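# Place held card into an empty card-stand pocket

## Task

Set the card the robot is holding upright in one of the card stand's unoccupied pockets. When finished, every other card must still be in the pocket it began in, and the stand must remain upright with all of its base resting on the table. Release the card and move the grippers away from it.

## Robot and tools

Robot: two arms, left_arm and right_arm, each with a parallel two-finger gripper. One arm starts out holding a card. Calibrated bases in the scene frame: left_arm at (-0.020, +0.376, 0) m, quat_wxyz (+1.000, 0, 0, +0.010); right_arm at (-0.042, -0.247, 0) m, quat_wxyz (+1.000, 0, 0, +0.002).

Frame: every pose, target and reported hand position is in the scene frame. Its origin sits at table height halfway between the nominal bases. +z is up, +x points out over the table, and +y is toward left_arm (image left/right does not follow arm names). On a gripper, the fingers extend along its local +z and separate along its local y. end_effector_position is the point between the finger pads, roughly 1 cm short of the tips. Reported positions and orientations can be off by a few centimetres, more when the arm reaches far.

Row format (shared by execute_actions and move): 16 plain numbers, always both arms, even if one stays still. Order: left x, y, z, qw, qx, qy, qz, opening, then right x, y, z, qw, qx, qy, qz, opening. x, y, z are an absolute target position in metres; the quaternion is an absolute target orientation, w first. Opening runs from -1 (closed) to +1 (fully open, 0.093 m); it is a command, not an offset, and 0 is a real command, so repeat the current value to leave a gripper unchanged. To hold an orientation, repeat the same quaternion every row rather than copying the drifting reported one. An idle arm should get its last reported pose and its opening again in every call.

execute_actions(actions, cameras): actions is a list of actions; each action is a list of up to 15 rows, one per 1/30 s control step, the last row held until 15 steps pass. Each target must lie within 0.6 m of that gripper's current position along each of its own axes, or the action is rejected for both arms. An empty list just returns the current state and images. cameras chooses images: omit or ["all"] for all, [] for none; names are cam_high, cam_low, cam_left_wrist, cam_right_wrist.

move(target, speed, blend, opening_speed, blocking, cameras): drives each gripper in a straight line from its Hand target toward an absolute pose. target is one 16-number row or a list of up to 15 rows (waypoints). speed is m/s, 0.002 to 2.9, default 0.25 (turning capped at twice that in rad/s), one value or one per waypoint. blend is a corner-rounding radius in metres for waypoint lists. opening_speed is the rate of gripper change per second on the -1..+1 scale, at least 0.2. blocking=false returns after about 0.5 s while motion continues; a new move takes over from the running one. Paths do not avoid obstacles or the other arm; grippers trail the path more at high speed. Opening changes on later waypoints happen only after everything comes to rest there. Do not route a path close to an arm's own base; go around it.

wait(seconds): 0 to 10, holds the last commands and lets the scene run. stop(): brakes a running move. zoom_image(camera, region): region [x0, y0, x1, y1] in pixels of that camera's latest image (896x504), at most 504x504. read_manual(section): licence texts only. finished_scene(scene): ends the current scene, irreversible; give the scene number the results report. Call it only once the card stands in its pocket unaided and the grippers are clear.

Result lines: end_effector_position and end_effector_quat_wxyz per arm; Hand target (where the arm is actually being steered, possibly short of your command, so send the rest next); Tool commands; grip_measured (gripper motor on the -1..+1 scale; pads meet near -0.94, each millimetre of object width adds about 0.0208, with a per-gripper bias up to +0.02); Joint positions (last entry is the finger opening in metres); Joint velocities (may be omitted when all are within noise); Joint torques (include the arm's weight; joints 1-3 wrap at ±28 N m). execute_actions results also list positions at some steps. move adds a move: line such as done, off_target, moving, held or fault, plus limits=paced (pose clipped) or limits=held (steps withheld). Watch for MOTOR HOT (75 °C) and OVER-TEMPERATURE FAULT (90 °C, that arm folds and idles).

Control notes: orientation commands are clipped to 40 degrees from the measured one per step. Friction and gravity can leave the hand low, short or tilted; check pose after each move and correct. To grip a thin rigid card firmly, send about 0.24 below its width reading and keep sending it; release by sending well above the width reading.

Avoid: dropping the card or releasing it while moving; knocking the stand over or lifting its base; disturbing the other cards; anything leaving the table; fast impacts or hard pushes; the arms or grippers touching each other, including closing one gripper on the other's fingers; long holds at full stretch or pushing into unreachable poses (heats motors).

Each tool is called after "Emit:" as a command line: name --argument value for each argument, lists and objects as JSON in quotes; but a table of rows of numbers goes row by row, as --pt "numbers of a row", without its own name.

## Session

Emit:
execute_actions --actions '[]'

Scene clock: 0.00 s.
left_arm: end_effector_position=(+0.3914, +0.2719, +0.2414) grip_measured=-0.987 end_effector_quat_wxyz=(+0.323, +0.628, +0.687, +0.172) | right_arm: end_effector_position=(+0.2672, -0.2003, +0.4978) grip_measured=+1.000 end_effector_quat_wxyz=(+0.833, -0.012, +0.553, -0.022)
Joint positions: left_arm=[-0.268 1.535 1.46 -0.747 0.002 1.232 0] | right_arm=[0.298 0.897 0.992 0.321 0.283 -0.17 0.093]
Joint velocities: within noise
Joint torques (N m): no reading
Heat: left arm: 33 °C; right arm: 40 °C.
Hand target: left_arm +0.3907, +0.2723, +0.2447; +0.325, +0.627, +0.686, +0.174 | right_arm +0.2653, -0.2009, +0.5017; +0.835, -0.010, +0.550, -0.021
Tool commands: left_gripper/opening=-1.0 right_gripper/opening=+1.0

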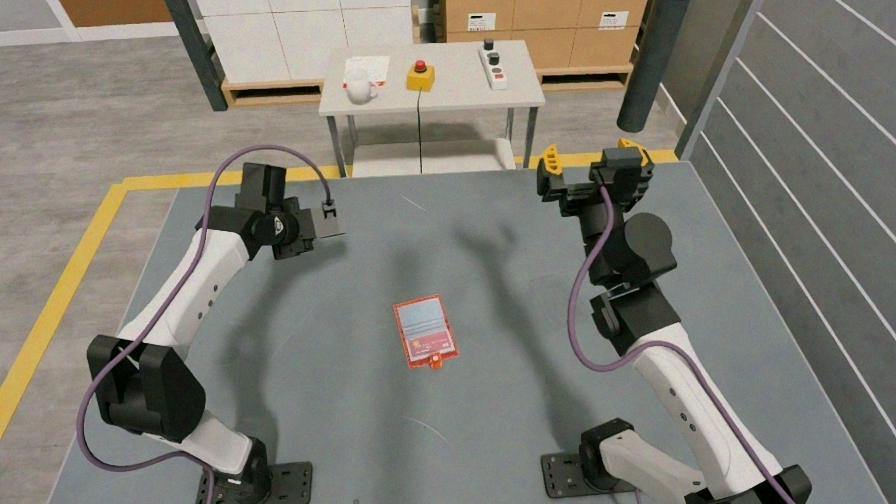

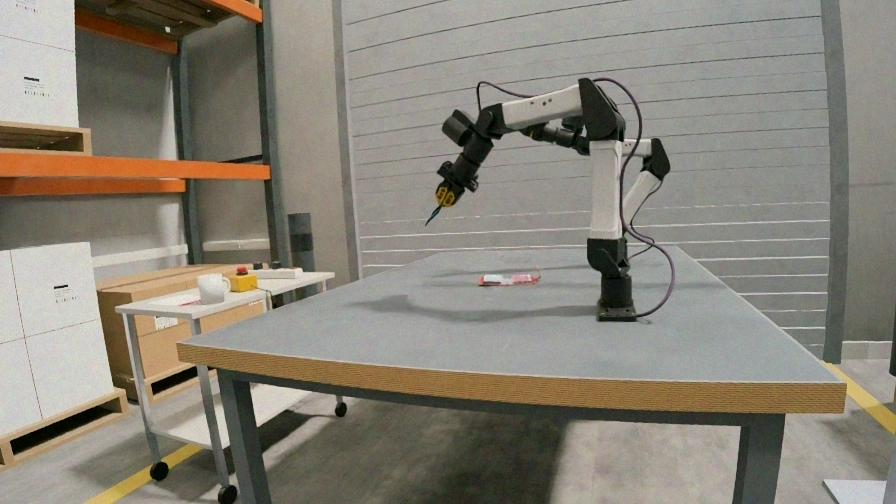

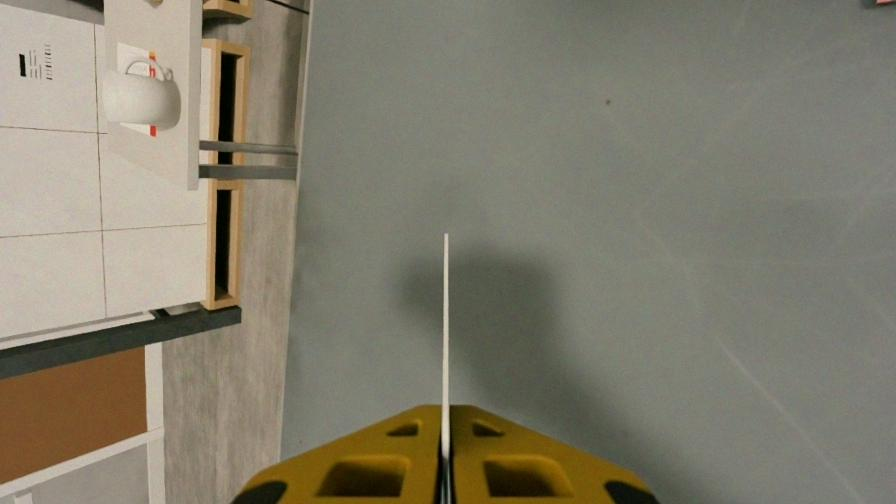

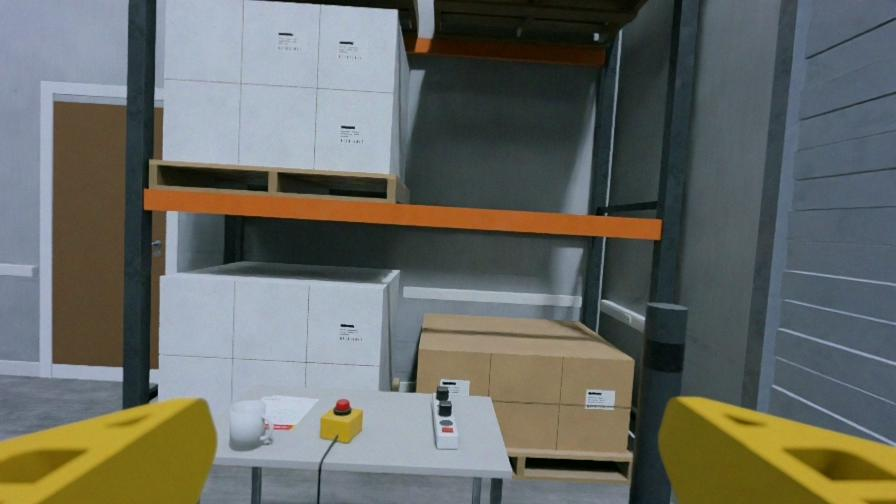

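Emit:
zoom_image --camera "cam_high" --region '[480, 240, 700, 460]'

Emit:
zoom_image --camera "cam_high" --region '[290, 180, 370, 270]'

Emit:
zoom_image --camera "cam_low" --region '[400, 160, 620, 330]'

Scaled by 2.291 (camera's finer frame: 1280x720).

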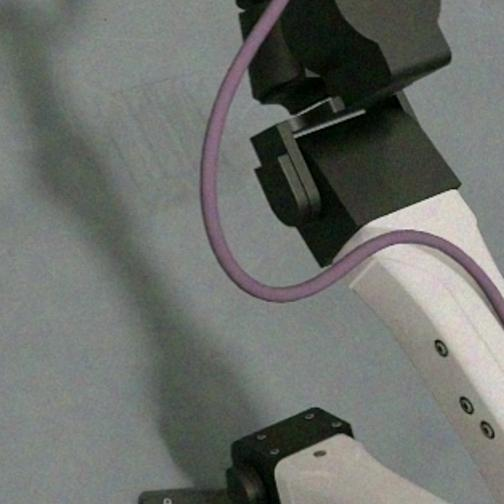

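Scaled by 5.600 (camera's finer frame: 1280x720).

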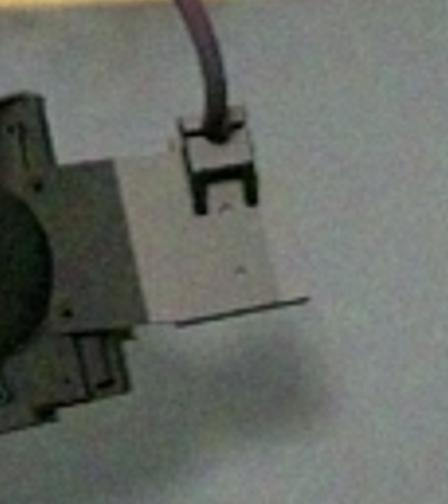

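Scaled by 2.291 (camera's finer frame: 1280x720).

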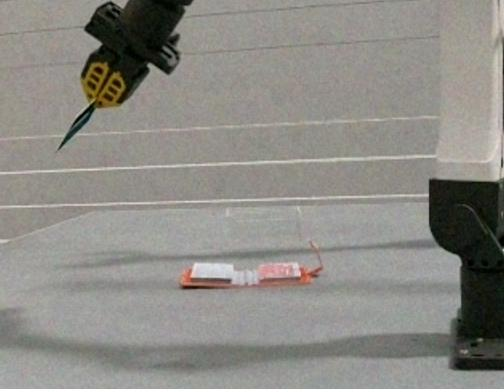

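Emit:
move --target '[0.3907,0.2723,0.2447,0.325,0.627,0.686,0.174,-1,0.23,-0.20,0.22,0.342,0,0.940,0,1.0]'

Emit:
zoom_image --camera "cam_right_wrist" --region '[200, 0, 700, 500]'

Emit:
zoom_image --camera "cam_high" --region '[500, 240, 640, 360]'

Scene clock: 13.73 s.
left_arm: end_effector_position=(+0.3914, +0.2719, +0.2414) grip_measured=-0.987 end_effector_quat_wxyz=(+0.323, +0.628, +0.687, +0.172) | right_arm: end_effector_position=(+0.2286, -0.2004, +0.2129) grip_measured=+1.000 end_effector_quat_wxyz=(+0.338, -0.006, +0.941, -0.007)
Joint positions: left_arm=[-0.268 1.535 1.46 -0.747 0.002 1.232 0] | right_arm=[0.284 1.013 1.027 -0.916 0.19 0.209 0.093]
Joint torques (N m): left_arm=[0.34 -5.75 8.02 1.91 0.14 0.05] | right_arm=[-0.72 -1.39 8.4 1.77 0.05 -0.02]
Heat: left arm: 34 °C; right arm: 40 °C.
Hand target: left_arm +0.3907, +0.2724, +0.2446; +0.325, +0.627, +0.686, +0.174 | right_arm +0.2299, -0.2000, +0.2200; +0.342, +0.000, +0.940, +0.000
Off the commanded pose: left_arm 0.003 m, 0 deg | right_arm 0.007 m, 1 deg.
move: done

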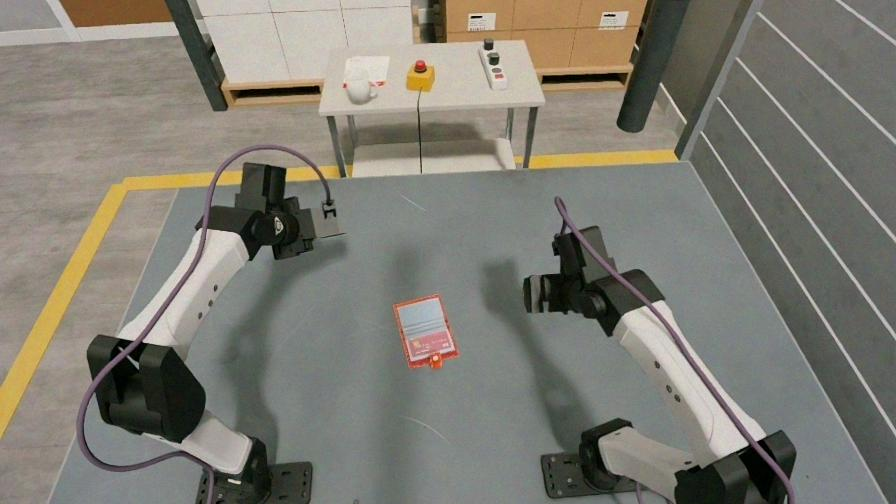

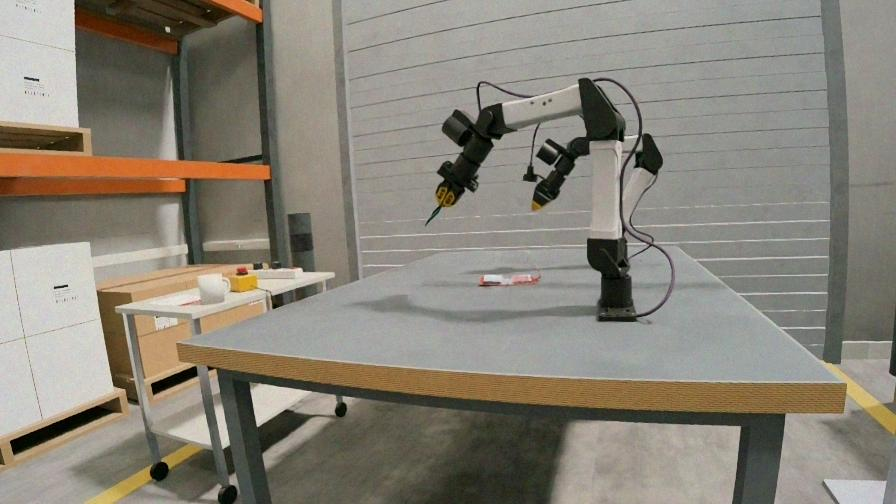

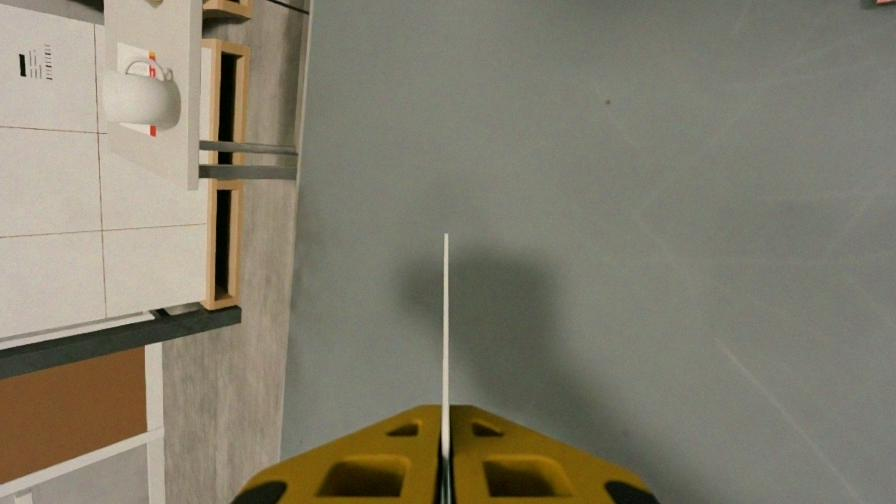

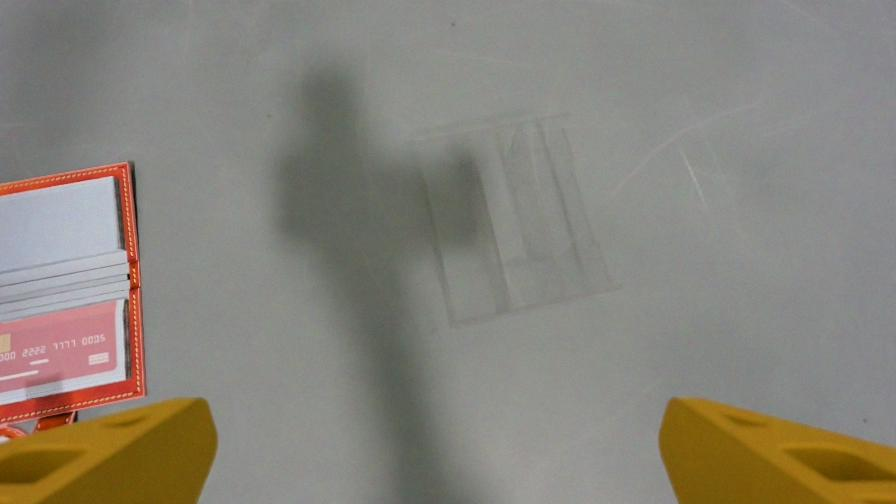

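Scaled by 1.008 (camera's finer frame: 1280x720).

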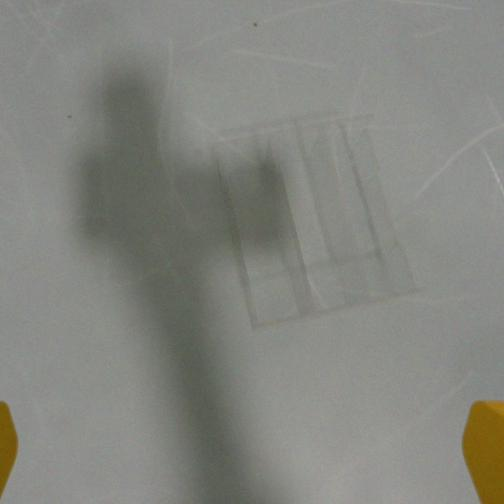

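Scaled by 3.600 (camera's finer frame: 1280x720).

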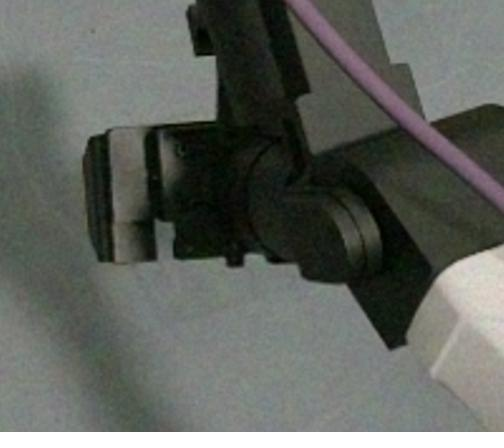

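Emit:
zoom_image --camera "cam_right_wrist" --region '[400, 90, 640, 340]'

Scaled by 2.016 (camera's finer frame: 1280x720).

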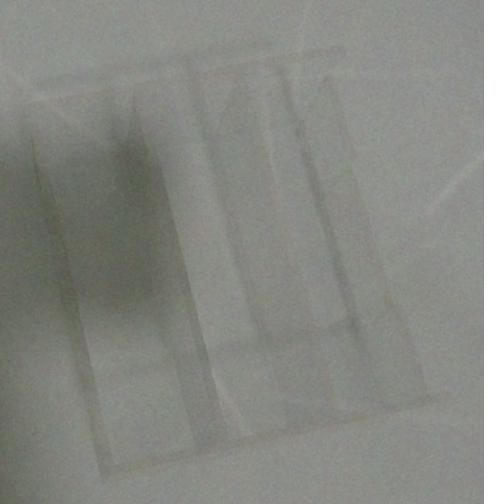

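Emit:
move --target '[0.3907,0.2723,0.2447,0.325,0.627,0.686,0.174,-1,0.29,-0.245,0.17,0.2588,0,0.9659,0,1.0]' --cameras '["cam_right_wrist","cam_high"]'

Emit:
zoom_image --camera "cam_right_wrist" --region '[300, 50, 700, 400]'

Scene clock: 34.17 s.
left_arm: end_effector_position=(+0.3914, +0.2719, +0.2414) grip_measured=-0.987 end_effector_quat_wxyz=(+0.323, +0.628, +0.687, +0.172) | right_arm: end_effector_position=(+0.2798, -0.2453, +0.1585) grip_measured=+1.000 end_effector_quat_wxyz=(+0.239, +0.002, +0.971, -0.004)
Joint positions: left_arm=[-0.268 1.535 1.46 -0.747 0.002 1.232 0] | right_arm=[0.011 1.33 1.103 -0.861 0.016 0.016 0.093]
Joint torques (N m): left_arm=[0.34 -5.75 8.03 1.91 0.15 0.05] | right_arm=[-0.64 -4.25 8.75 1.74 -0.09 -0.18]
Heat: left arm: 36 °C; right arm: 41 °C.
Hand target: left_arm +0.3907, +0.2724, +0.2446; +0.325, +0.627, +0.686, +0.174 | right_arm +0.2895, -0.2451, +0.1701; +0.259, +0.000, +0.966, +0.000
Off the commanded pose: left_arm 0.003 m, 0 deg | right_arm 0.015 m, 2 deg.
move: off_target (right_arm)
Images, in order (width x height): cam_high 896x504, cam_right_wrist 896x504.

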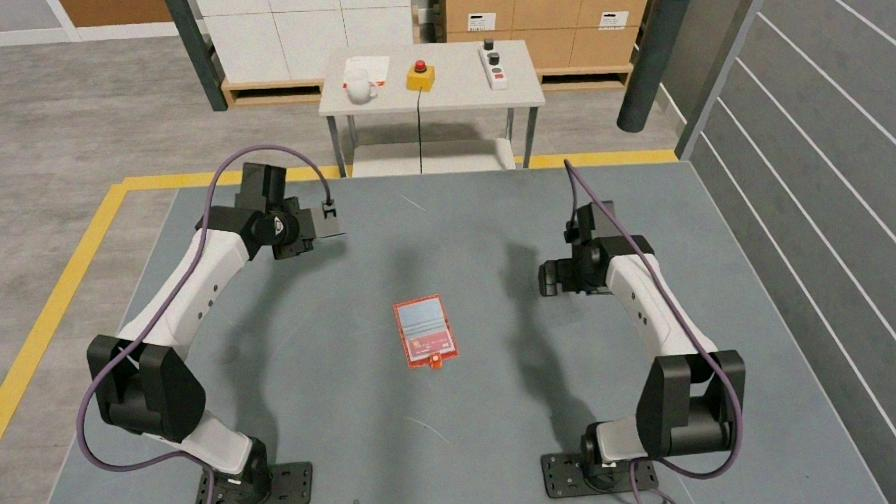

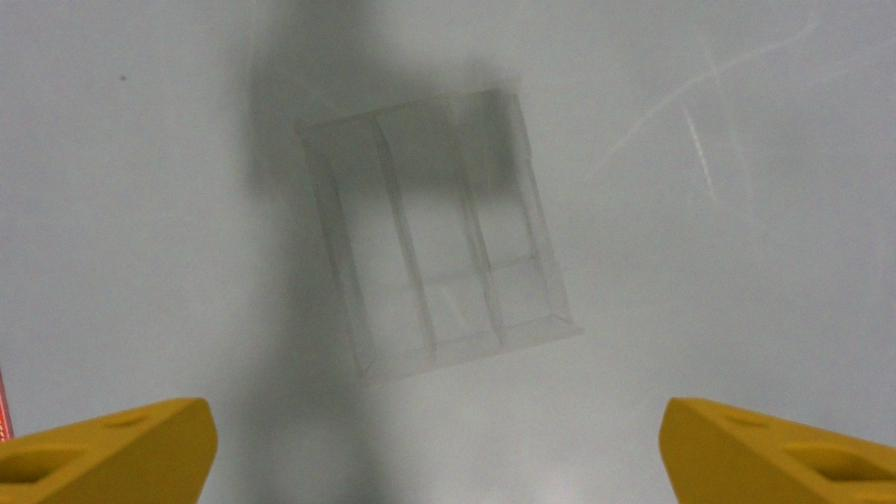

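Scaled by 1.260 (camera's finer frame: 1280x720).

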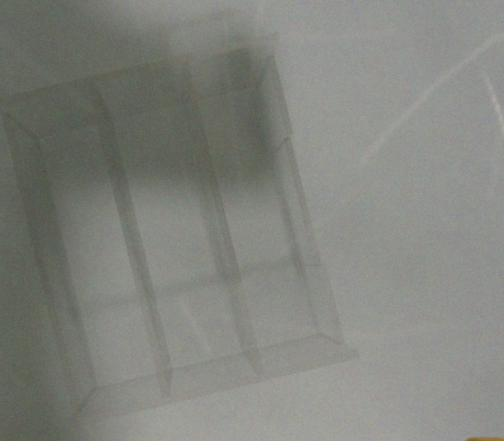

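Emit:
move --pt "0.36 0.22 0.27 0.42 0.59 0.62 -0.15 -1 0.30 -0.24 0.27 0.2588 0 0.9659 0 1.0" --pt "0.31 0.11 0.28 0.5 0.5 0.5 -0.5 -1 0.31 -0.135 0.28 0.612 -0.354 0.612 0.354 1.0" --blend 0.03

Emit:
zoom_image --camera "cam_high" --region '[390, 170, 540, 290]'

Emit:
zoom_image --camera "cam_right_wrist" --region '[100, 50, 400, 300]'

Scene clock: 61.03 s.
left_arm: end_effector_position=(+0.3093, +0.1120, +0.2887) grip_measured=-0.987 end_effector_quat_wxyz=(+0.508, +0.504, +0.494, -0.493) | right_arm: end_effector_position=(+0.3113, -0.1378, +0.2870) grip_measured=+1.000 end_effector_quat_wxyz=(+0.618, -0.354, +0.611, +0.346)
Joint positions: left_arm=[-0.304 1.618 1.013 0.618 1.281 0.013 0] | right_arm=[-0.135 1.333 0.753 0.588 -1.166 -0.008 0.093]
Joint torques (N m): left_arm=[-0.08 -4.45 6.38 1.93 0.11 -0.01] | right_arm=[0.39 -3.79 5.3 2.2 -0.08 -0.06]
Heat: left arm: 37 °C; right arm: 42 °C.
Hand target: left_arm +0.3099, +0.1100, +0.2801; +0.500, +0.500, +0.500, -0.500 | right_arm +0.3099, -0.1351, +0.2801; +0.612, -0.354, +0.612, +0.354
Off the commanded pose: left_arm 0.009 m, 1 deg | right_arm 0.008 m, 1 deg.
move: done

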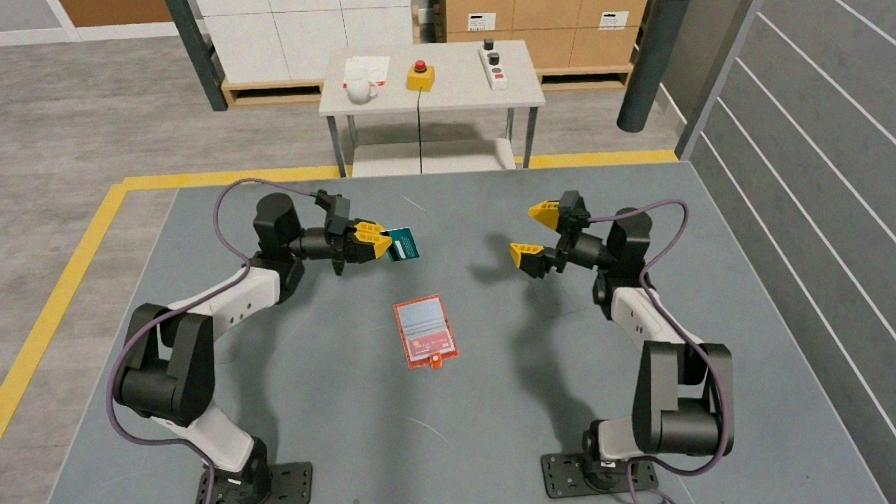

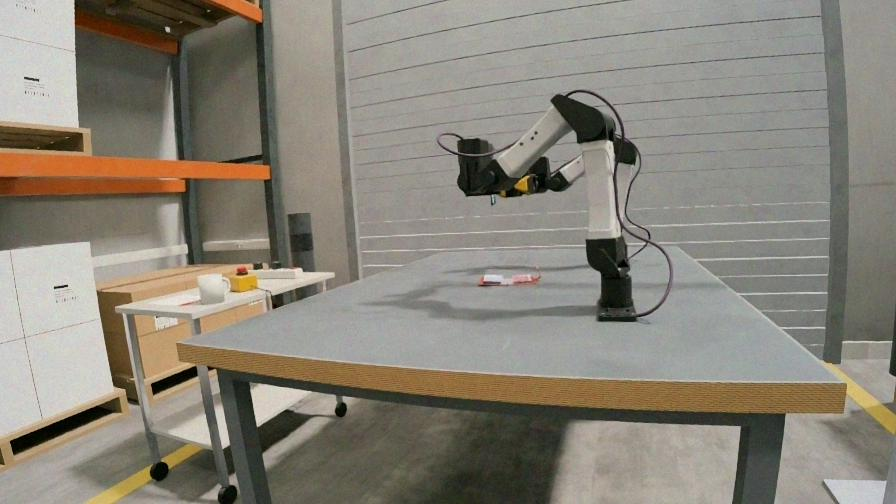

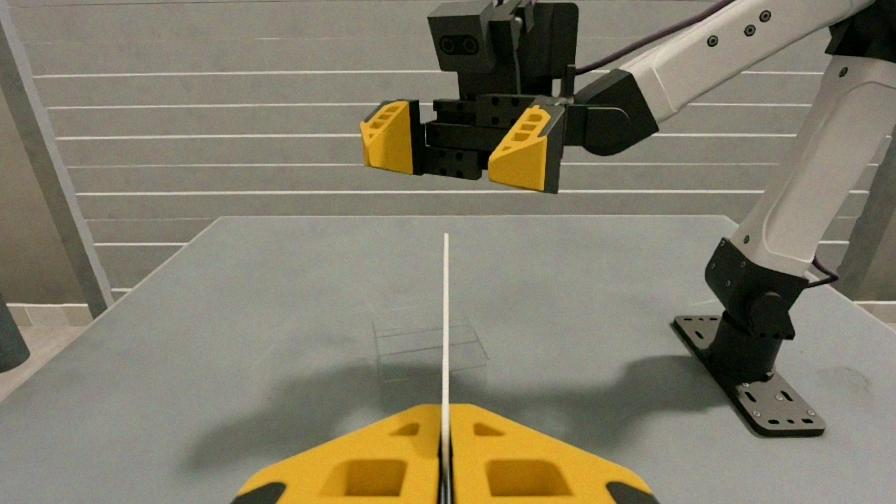

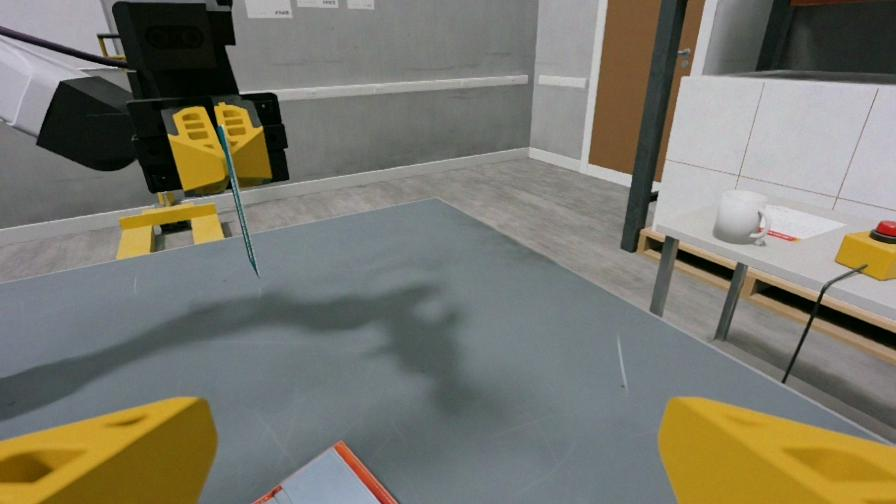

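Scaled by 3.360 (camera's finer frame: 1280x720).

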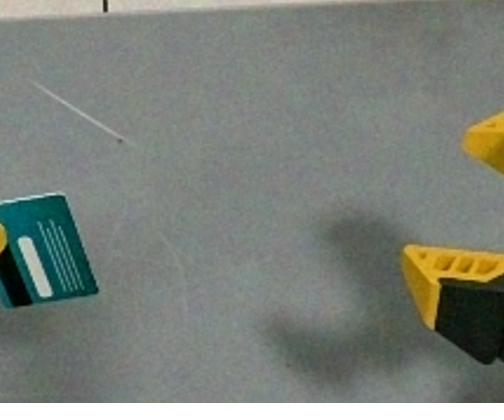

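Scaled by 1.680 (camera's finer frame: 1280x720).

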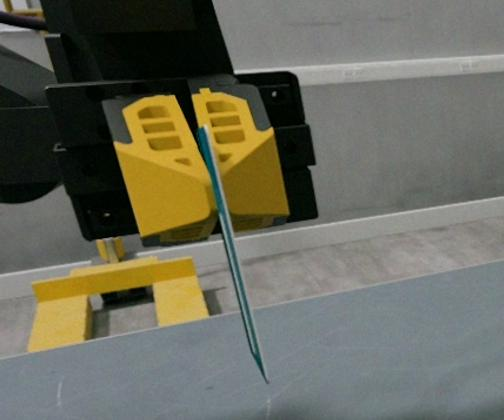

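Emit:
zoom_image --camera "cam_high" --region '[340, 200, 440, 280]'

Emit:
zoom_image --camera "cam_low" --region '[450, 140, 550, 220]'

Scaled by 5.040 (camera's finer frame: 1280x720).

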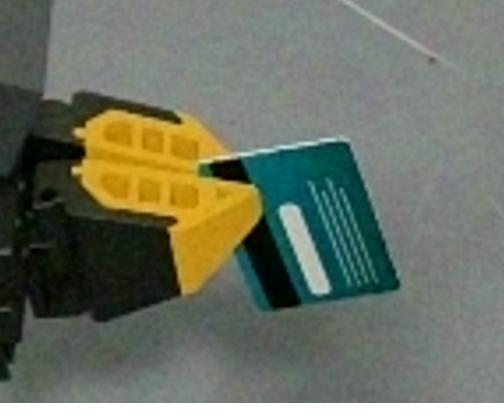

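Scaled by 5.040 (camera's finer frame: 1280x720).

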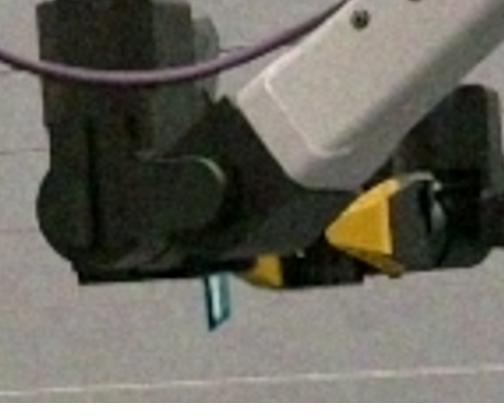

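Emit:
move --target '[0.31,0.11,0.28,0.5,0.5,0.5,-0.5,-1,0.302,0.001,0.279,0.464,-0.534,0.534,0.464,1.0]'

Emit:
zoom_image --camera "cam_high" --region '[350, 180, 500, 300]'

Scene clock: 86.93 s.
left_arm: end_effector_position=(+0.3093, +0.1120, +0.2889) grip_measured=-0.987 end_effector_quat_wxyz=(+0.509, +0.504, +0.494, -0.493) | right_arm: end_effector_position=(+0.2991, -0.0010, +0.2732) grip_measured=+1.000 end_effector_quat_wxyz=(-0.461, +0.527, -0.543, -0.465)
Joint positions: left_arm=[-0.304 1.618 1.013 0.621 1.281 0.011 0] | right_arm=[0.227 1.633 1.23 -0.144 -1.29 -0.511 0.093]
Joint torques (N m): left_arm=[-0.06 -4.44 6.34 1.93 0.11 -0.02] | right_arm=[0.03 -6.56 8.96 1.71 -0.52 -0.26]
Heat: left arm: 36 °C; right arm: 41 °C.
Hand target: left_arm +0.3098, +0.1100, +0.2800; +0.500, +0.500, +0.500, -0.500 | right_arm +0.3019, +0.0010, +0.2789; -0.465, +0.533, -0.534, -0.464
Off the commanded pose: left_arm 0.009 m, 2 deg | right_arm 0.007 m, 1 deg.
move: done

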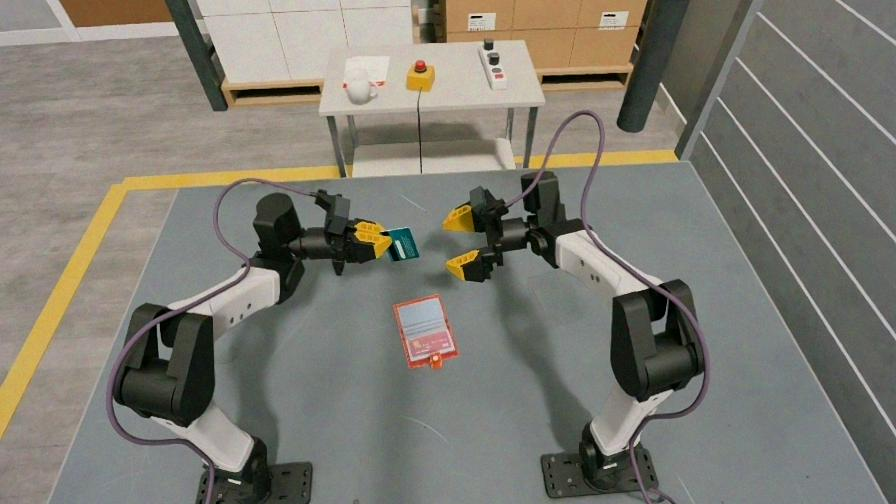

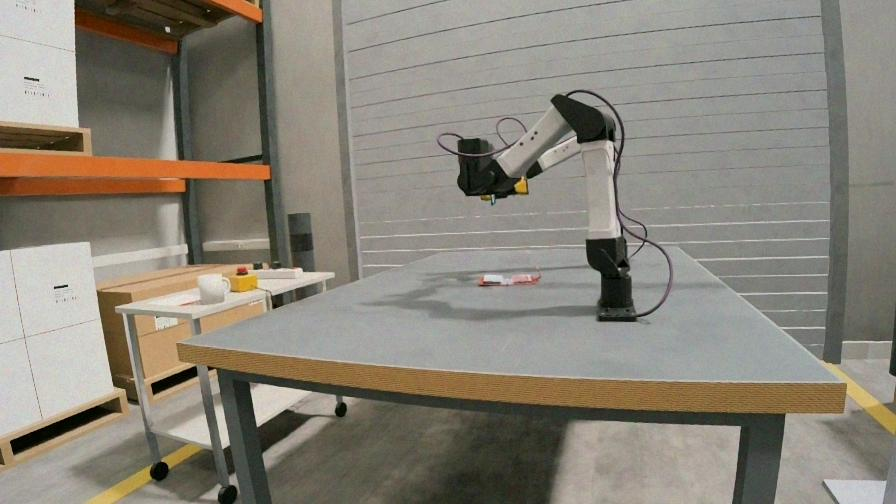

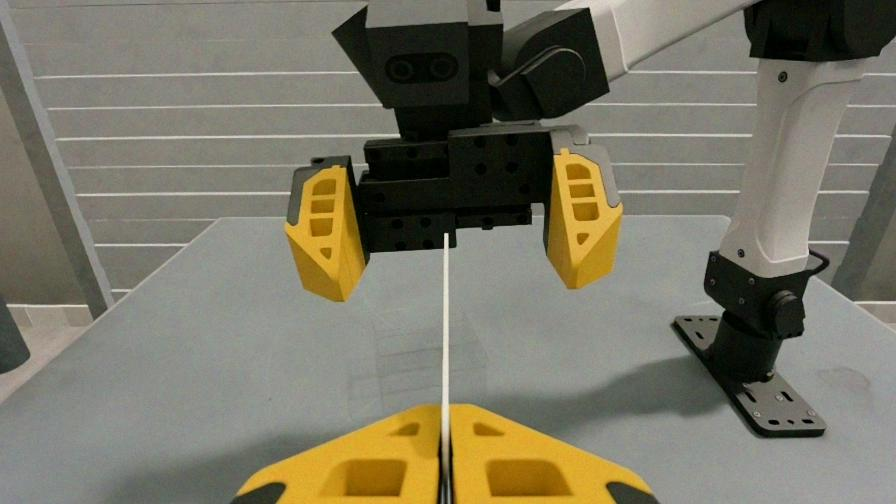

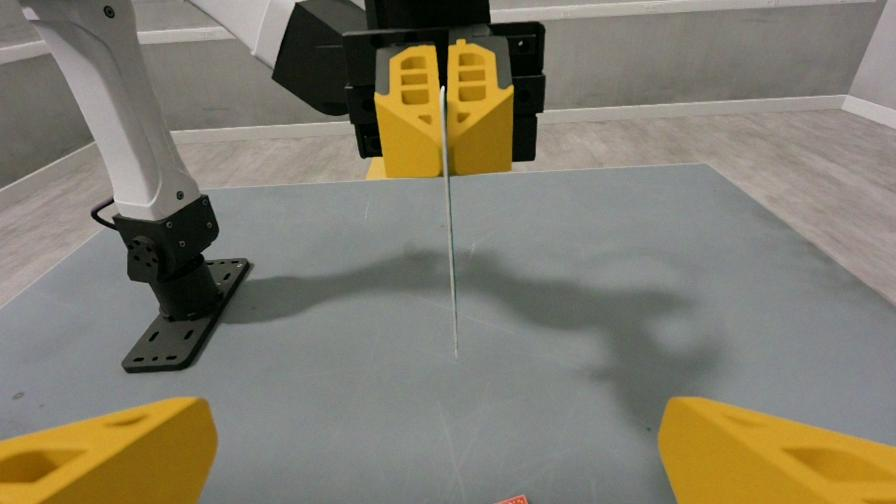

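Scaled by 3.360 (camera's finer frame: 1280x720).

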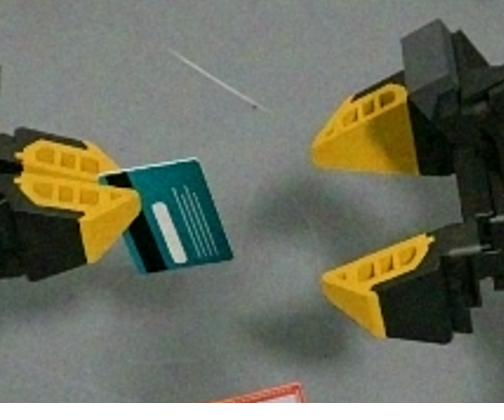

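Emit:
move --target '[0.31,0.11,0.28,0.5,0.5,0.5,-0.5,-1,0.3065,0.031,0.287,0.476,-0.544,0.524,0.452,1.0]' --speed 0.12

Emit:
zoom_image --camera "cam_high" --region '[350, 180, 500, 300]'

Scene clock: 103.07 s.
left_arm: end_effector_position=(+0.3093, +0.1120, +0.2889) grip_measured=-0.987 end_effector_quat_wxyz=(+0.509, +0.504, +0.494, -0.493) | right_arm: end_effector_position=(+0.2998, +0.0276, +0.2792) grip_measured=+1.000 end_effector_quat_wxyz=(-0.465, +0.539, -0.532, -0.459)
Joint positions: left_arm=[-0.304 1.618 1.013 0.621 1.281 0.011 0] | right_arm=[0.303 1.659 1.262 -0.062 -1.231 -0.45 0.093]
Joint torques (N m): left_arm=[-0.08 -4.44 6.34 1.93 0.11 -0.01] | right_arm=[0.16 -6.86 9.06 2.13 -0.28 -0.08]
Heat: left arm: 35 °C; right arm: 42 °C.
Hand target: left_arm +0.3098, +0.1100, +0.2801; +0.500, +0.500, +0.500, -0.500 | right_arm +0.3061, +0.0307, +0.2870; -0.476, +0.544, -0.524, -0.452
Off the commanded pose: left_arm 0.009 m, 2 deg | right_arm 0.011 m, 2 deg.
move: off_target (right_arm)

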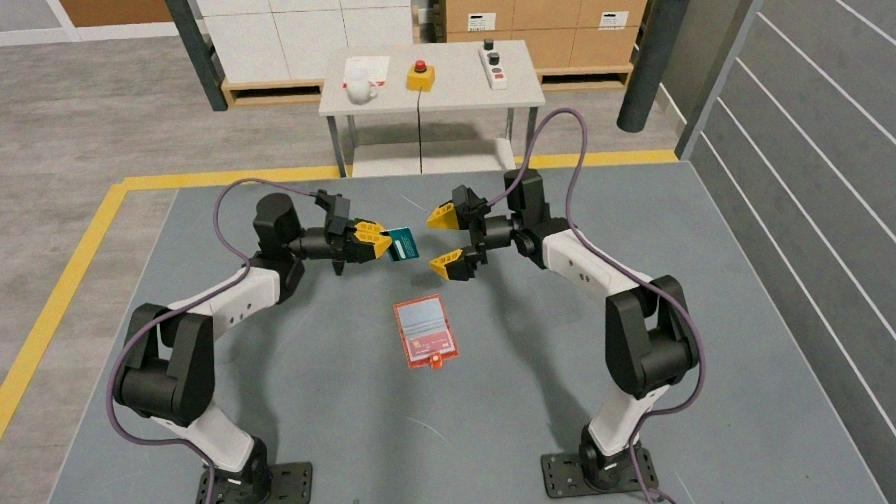

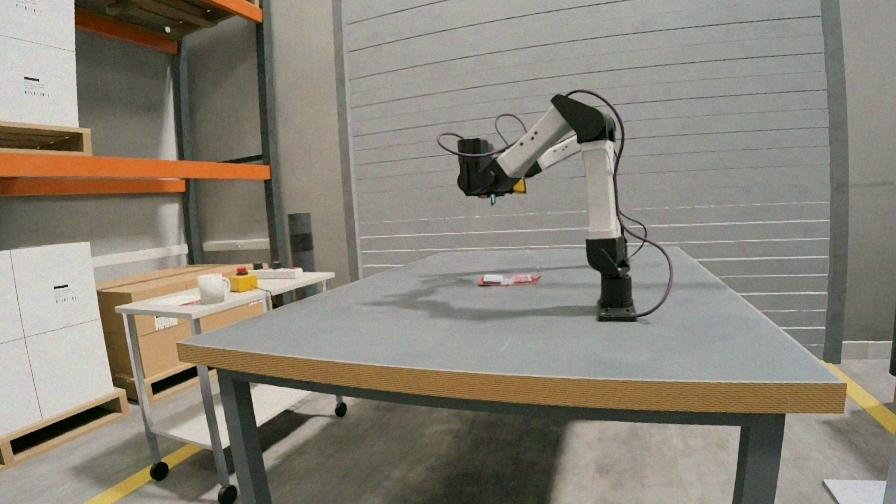

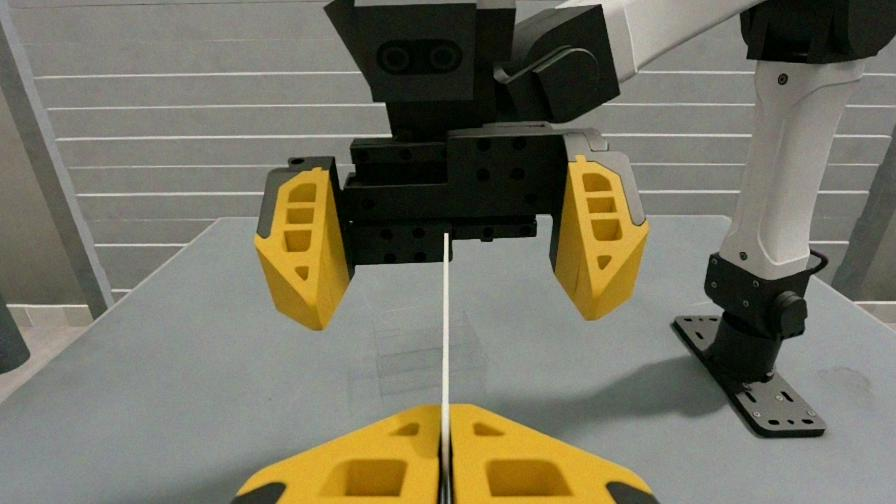

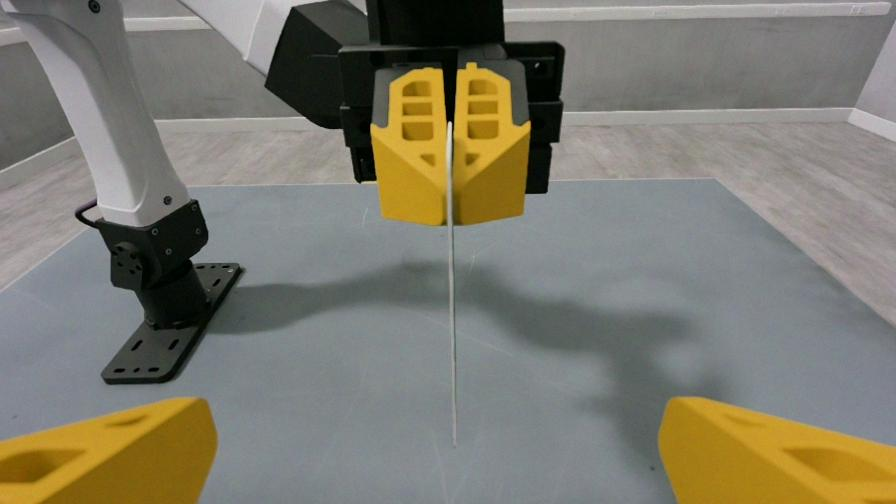

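Scaled by 3.360 (camera's finer frame: 1280x720).

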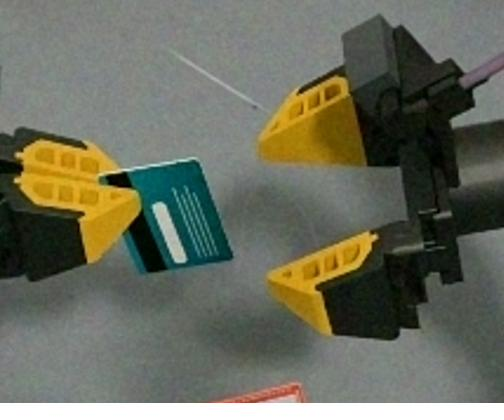

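Emit:
move --target '[0.31,0.11,0.28,0.5,0.5,0.5,-0.5,-1,0.3115,0.070,0.285,0.474,-0.544,0.526,0.454,1.0]' --speed 0.1

Emit:
zoom_image --camera "cam_high" --region '[350, 180, 500, 300]'

Scene clock: 109.43 s.
left_arm: end_effector_position=(+0.3093, +0.1120, +0.2889) grip_measured=-0.987 end_effector_quat_wxyz=(+0.509, +0.504, +0.494, -0.493) | right_arm: end_effector_position=(+0.3049, +0.0663, +0.2768) grip_measured=+1.000 end_effector_quat_wxyz=(-0.461, +0.540, -0.534, -0.459)
Joint positions: left_arm=[-0.304 1.618 1.013 0.621 1.281 0.011 0] | right_arm=[0.397 1.725 1.309 0.035 -1.147 -0.359 0.093]
Joint torques (N m): left_arm=[-0.06 -4.44 6.34 1.93 0.11 -0.01] | right_arm=[0.09 -7.53 9.13 2.25 -0.2 -0.04]
Heat: left arm: 35 °C; right arm: 43 °C.
Hand target: left_arm +0.3098, +0.1100, +0.2801; +0.500, +0.500, +0.500, -0.500 | right_arm +0.3111, +0.0697, +0.2849; -0.473, +0.543, -0.525, -0.453
Off the commanded pose: left_arm 0.009 m, 2 deg | right_arm 0.011 m, 2 deg.
move: off_target (right_arm)

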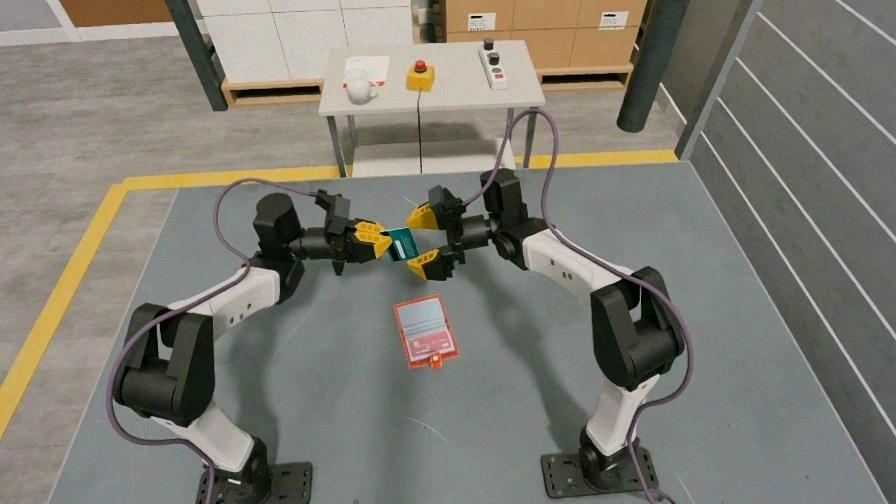

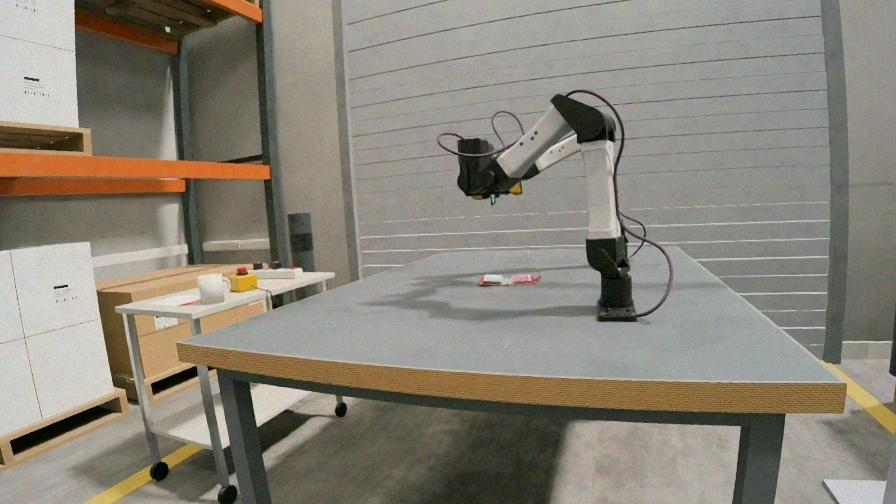

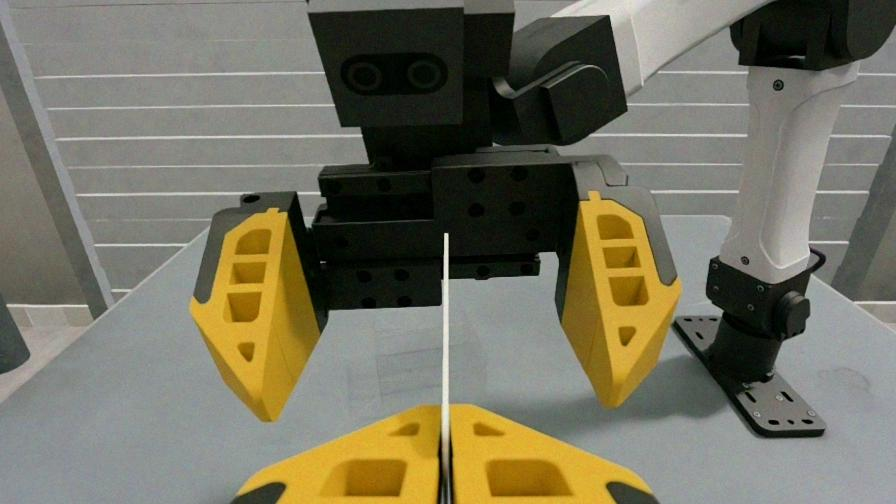

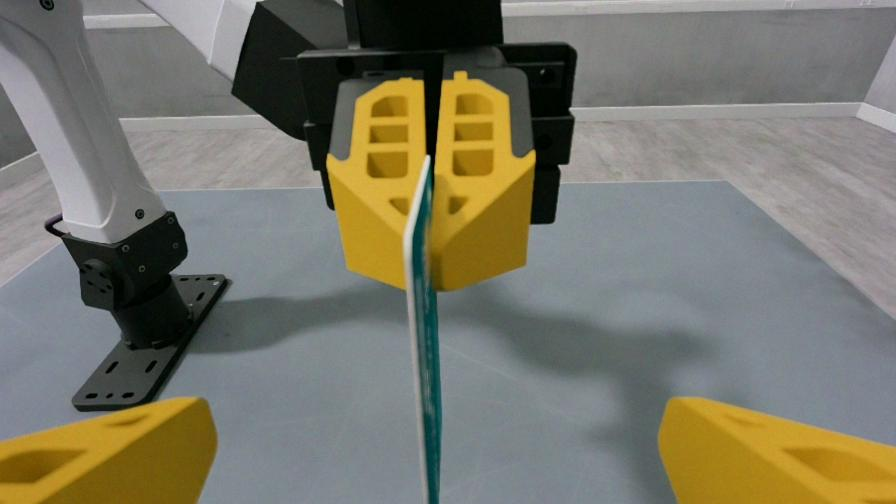

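Scaled by 3.360 (camera's finer frame: 1280x720).

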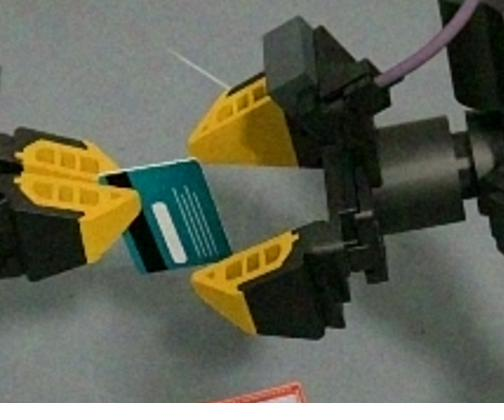

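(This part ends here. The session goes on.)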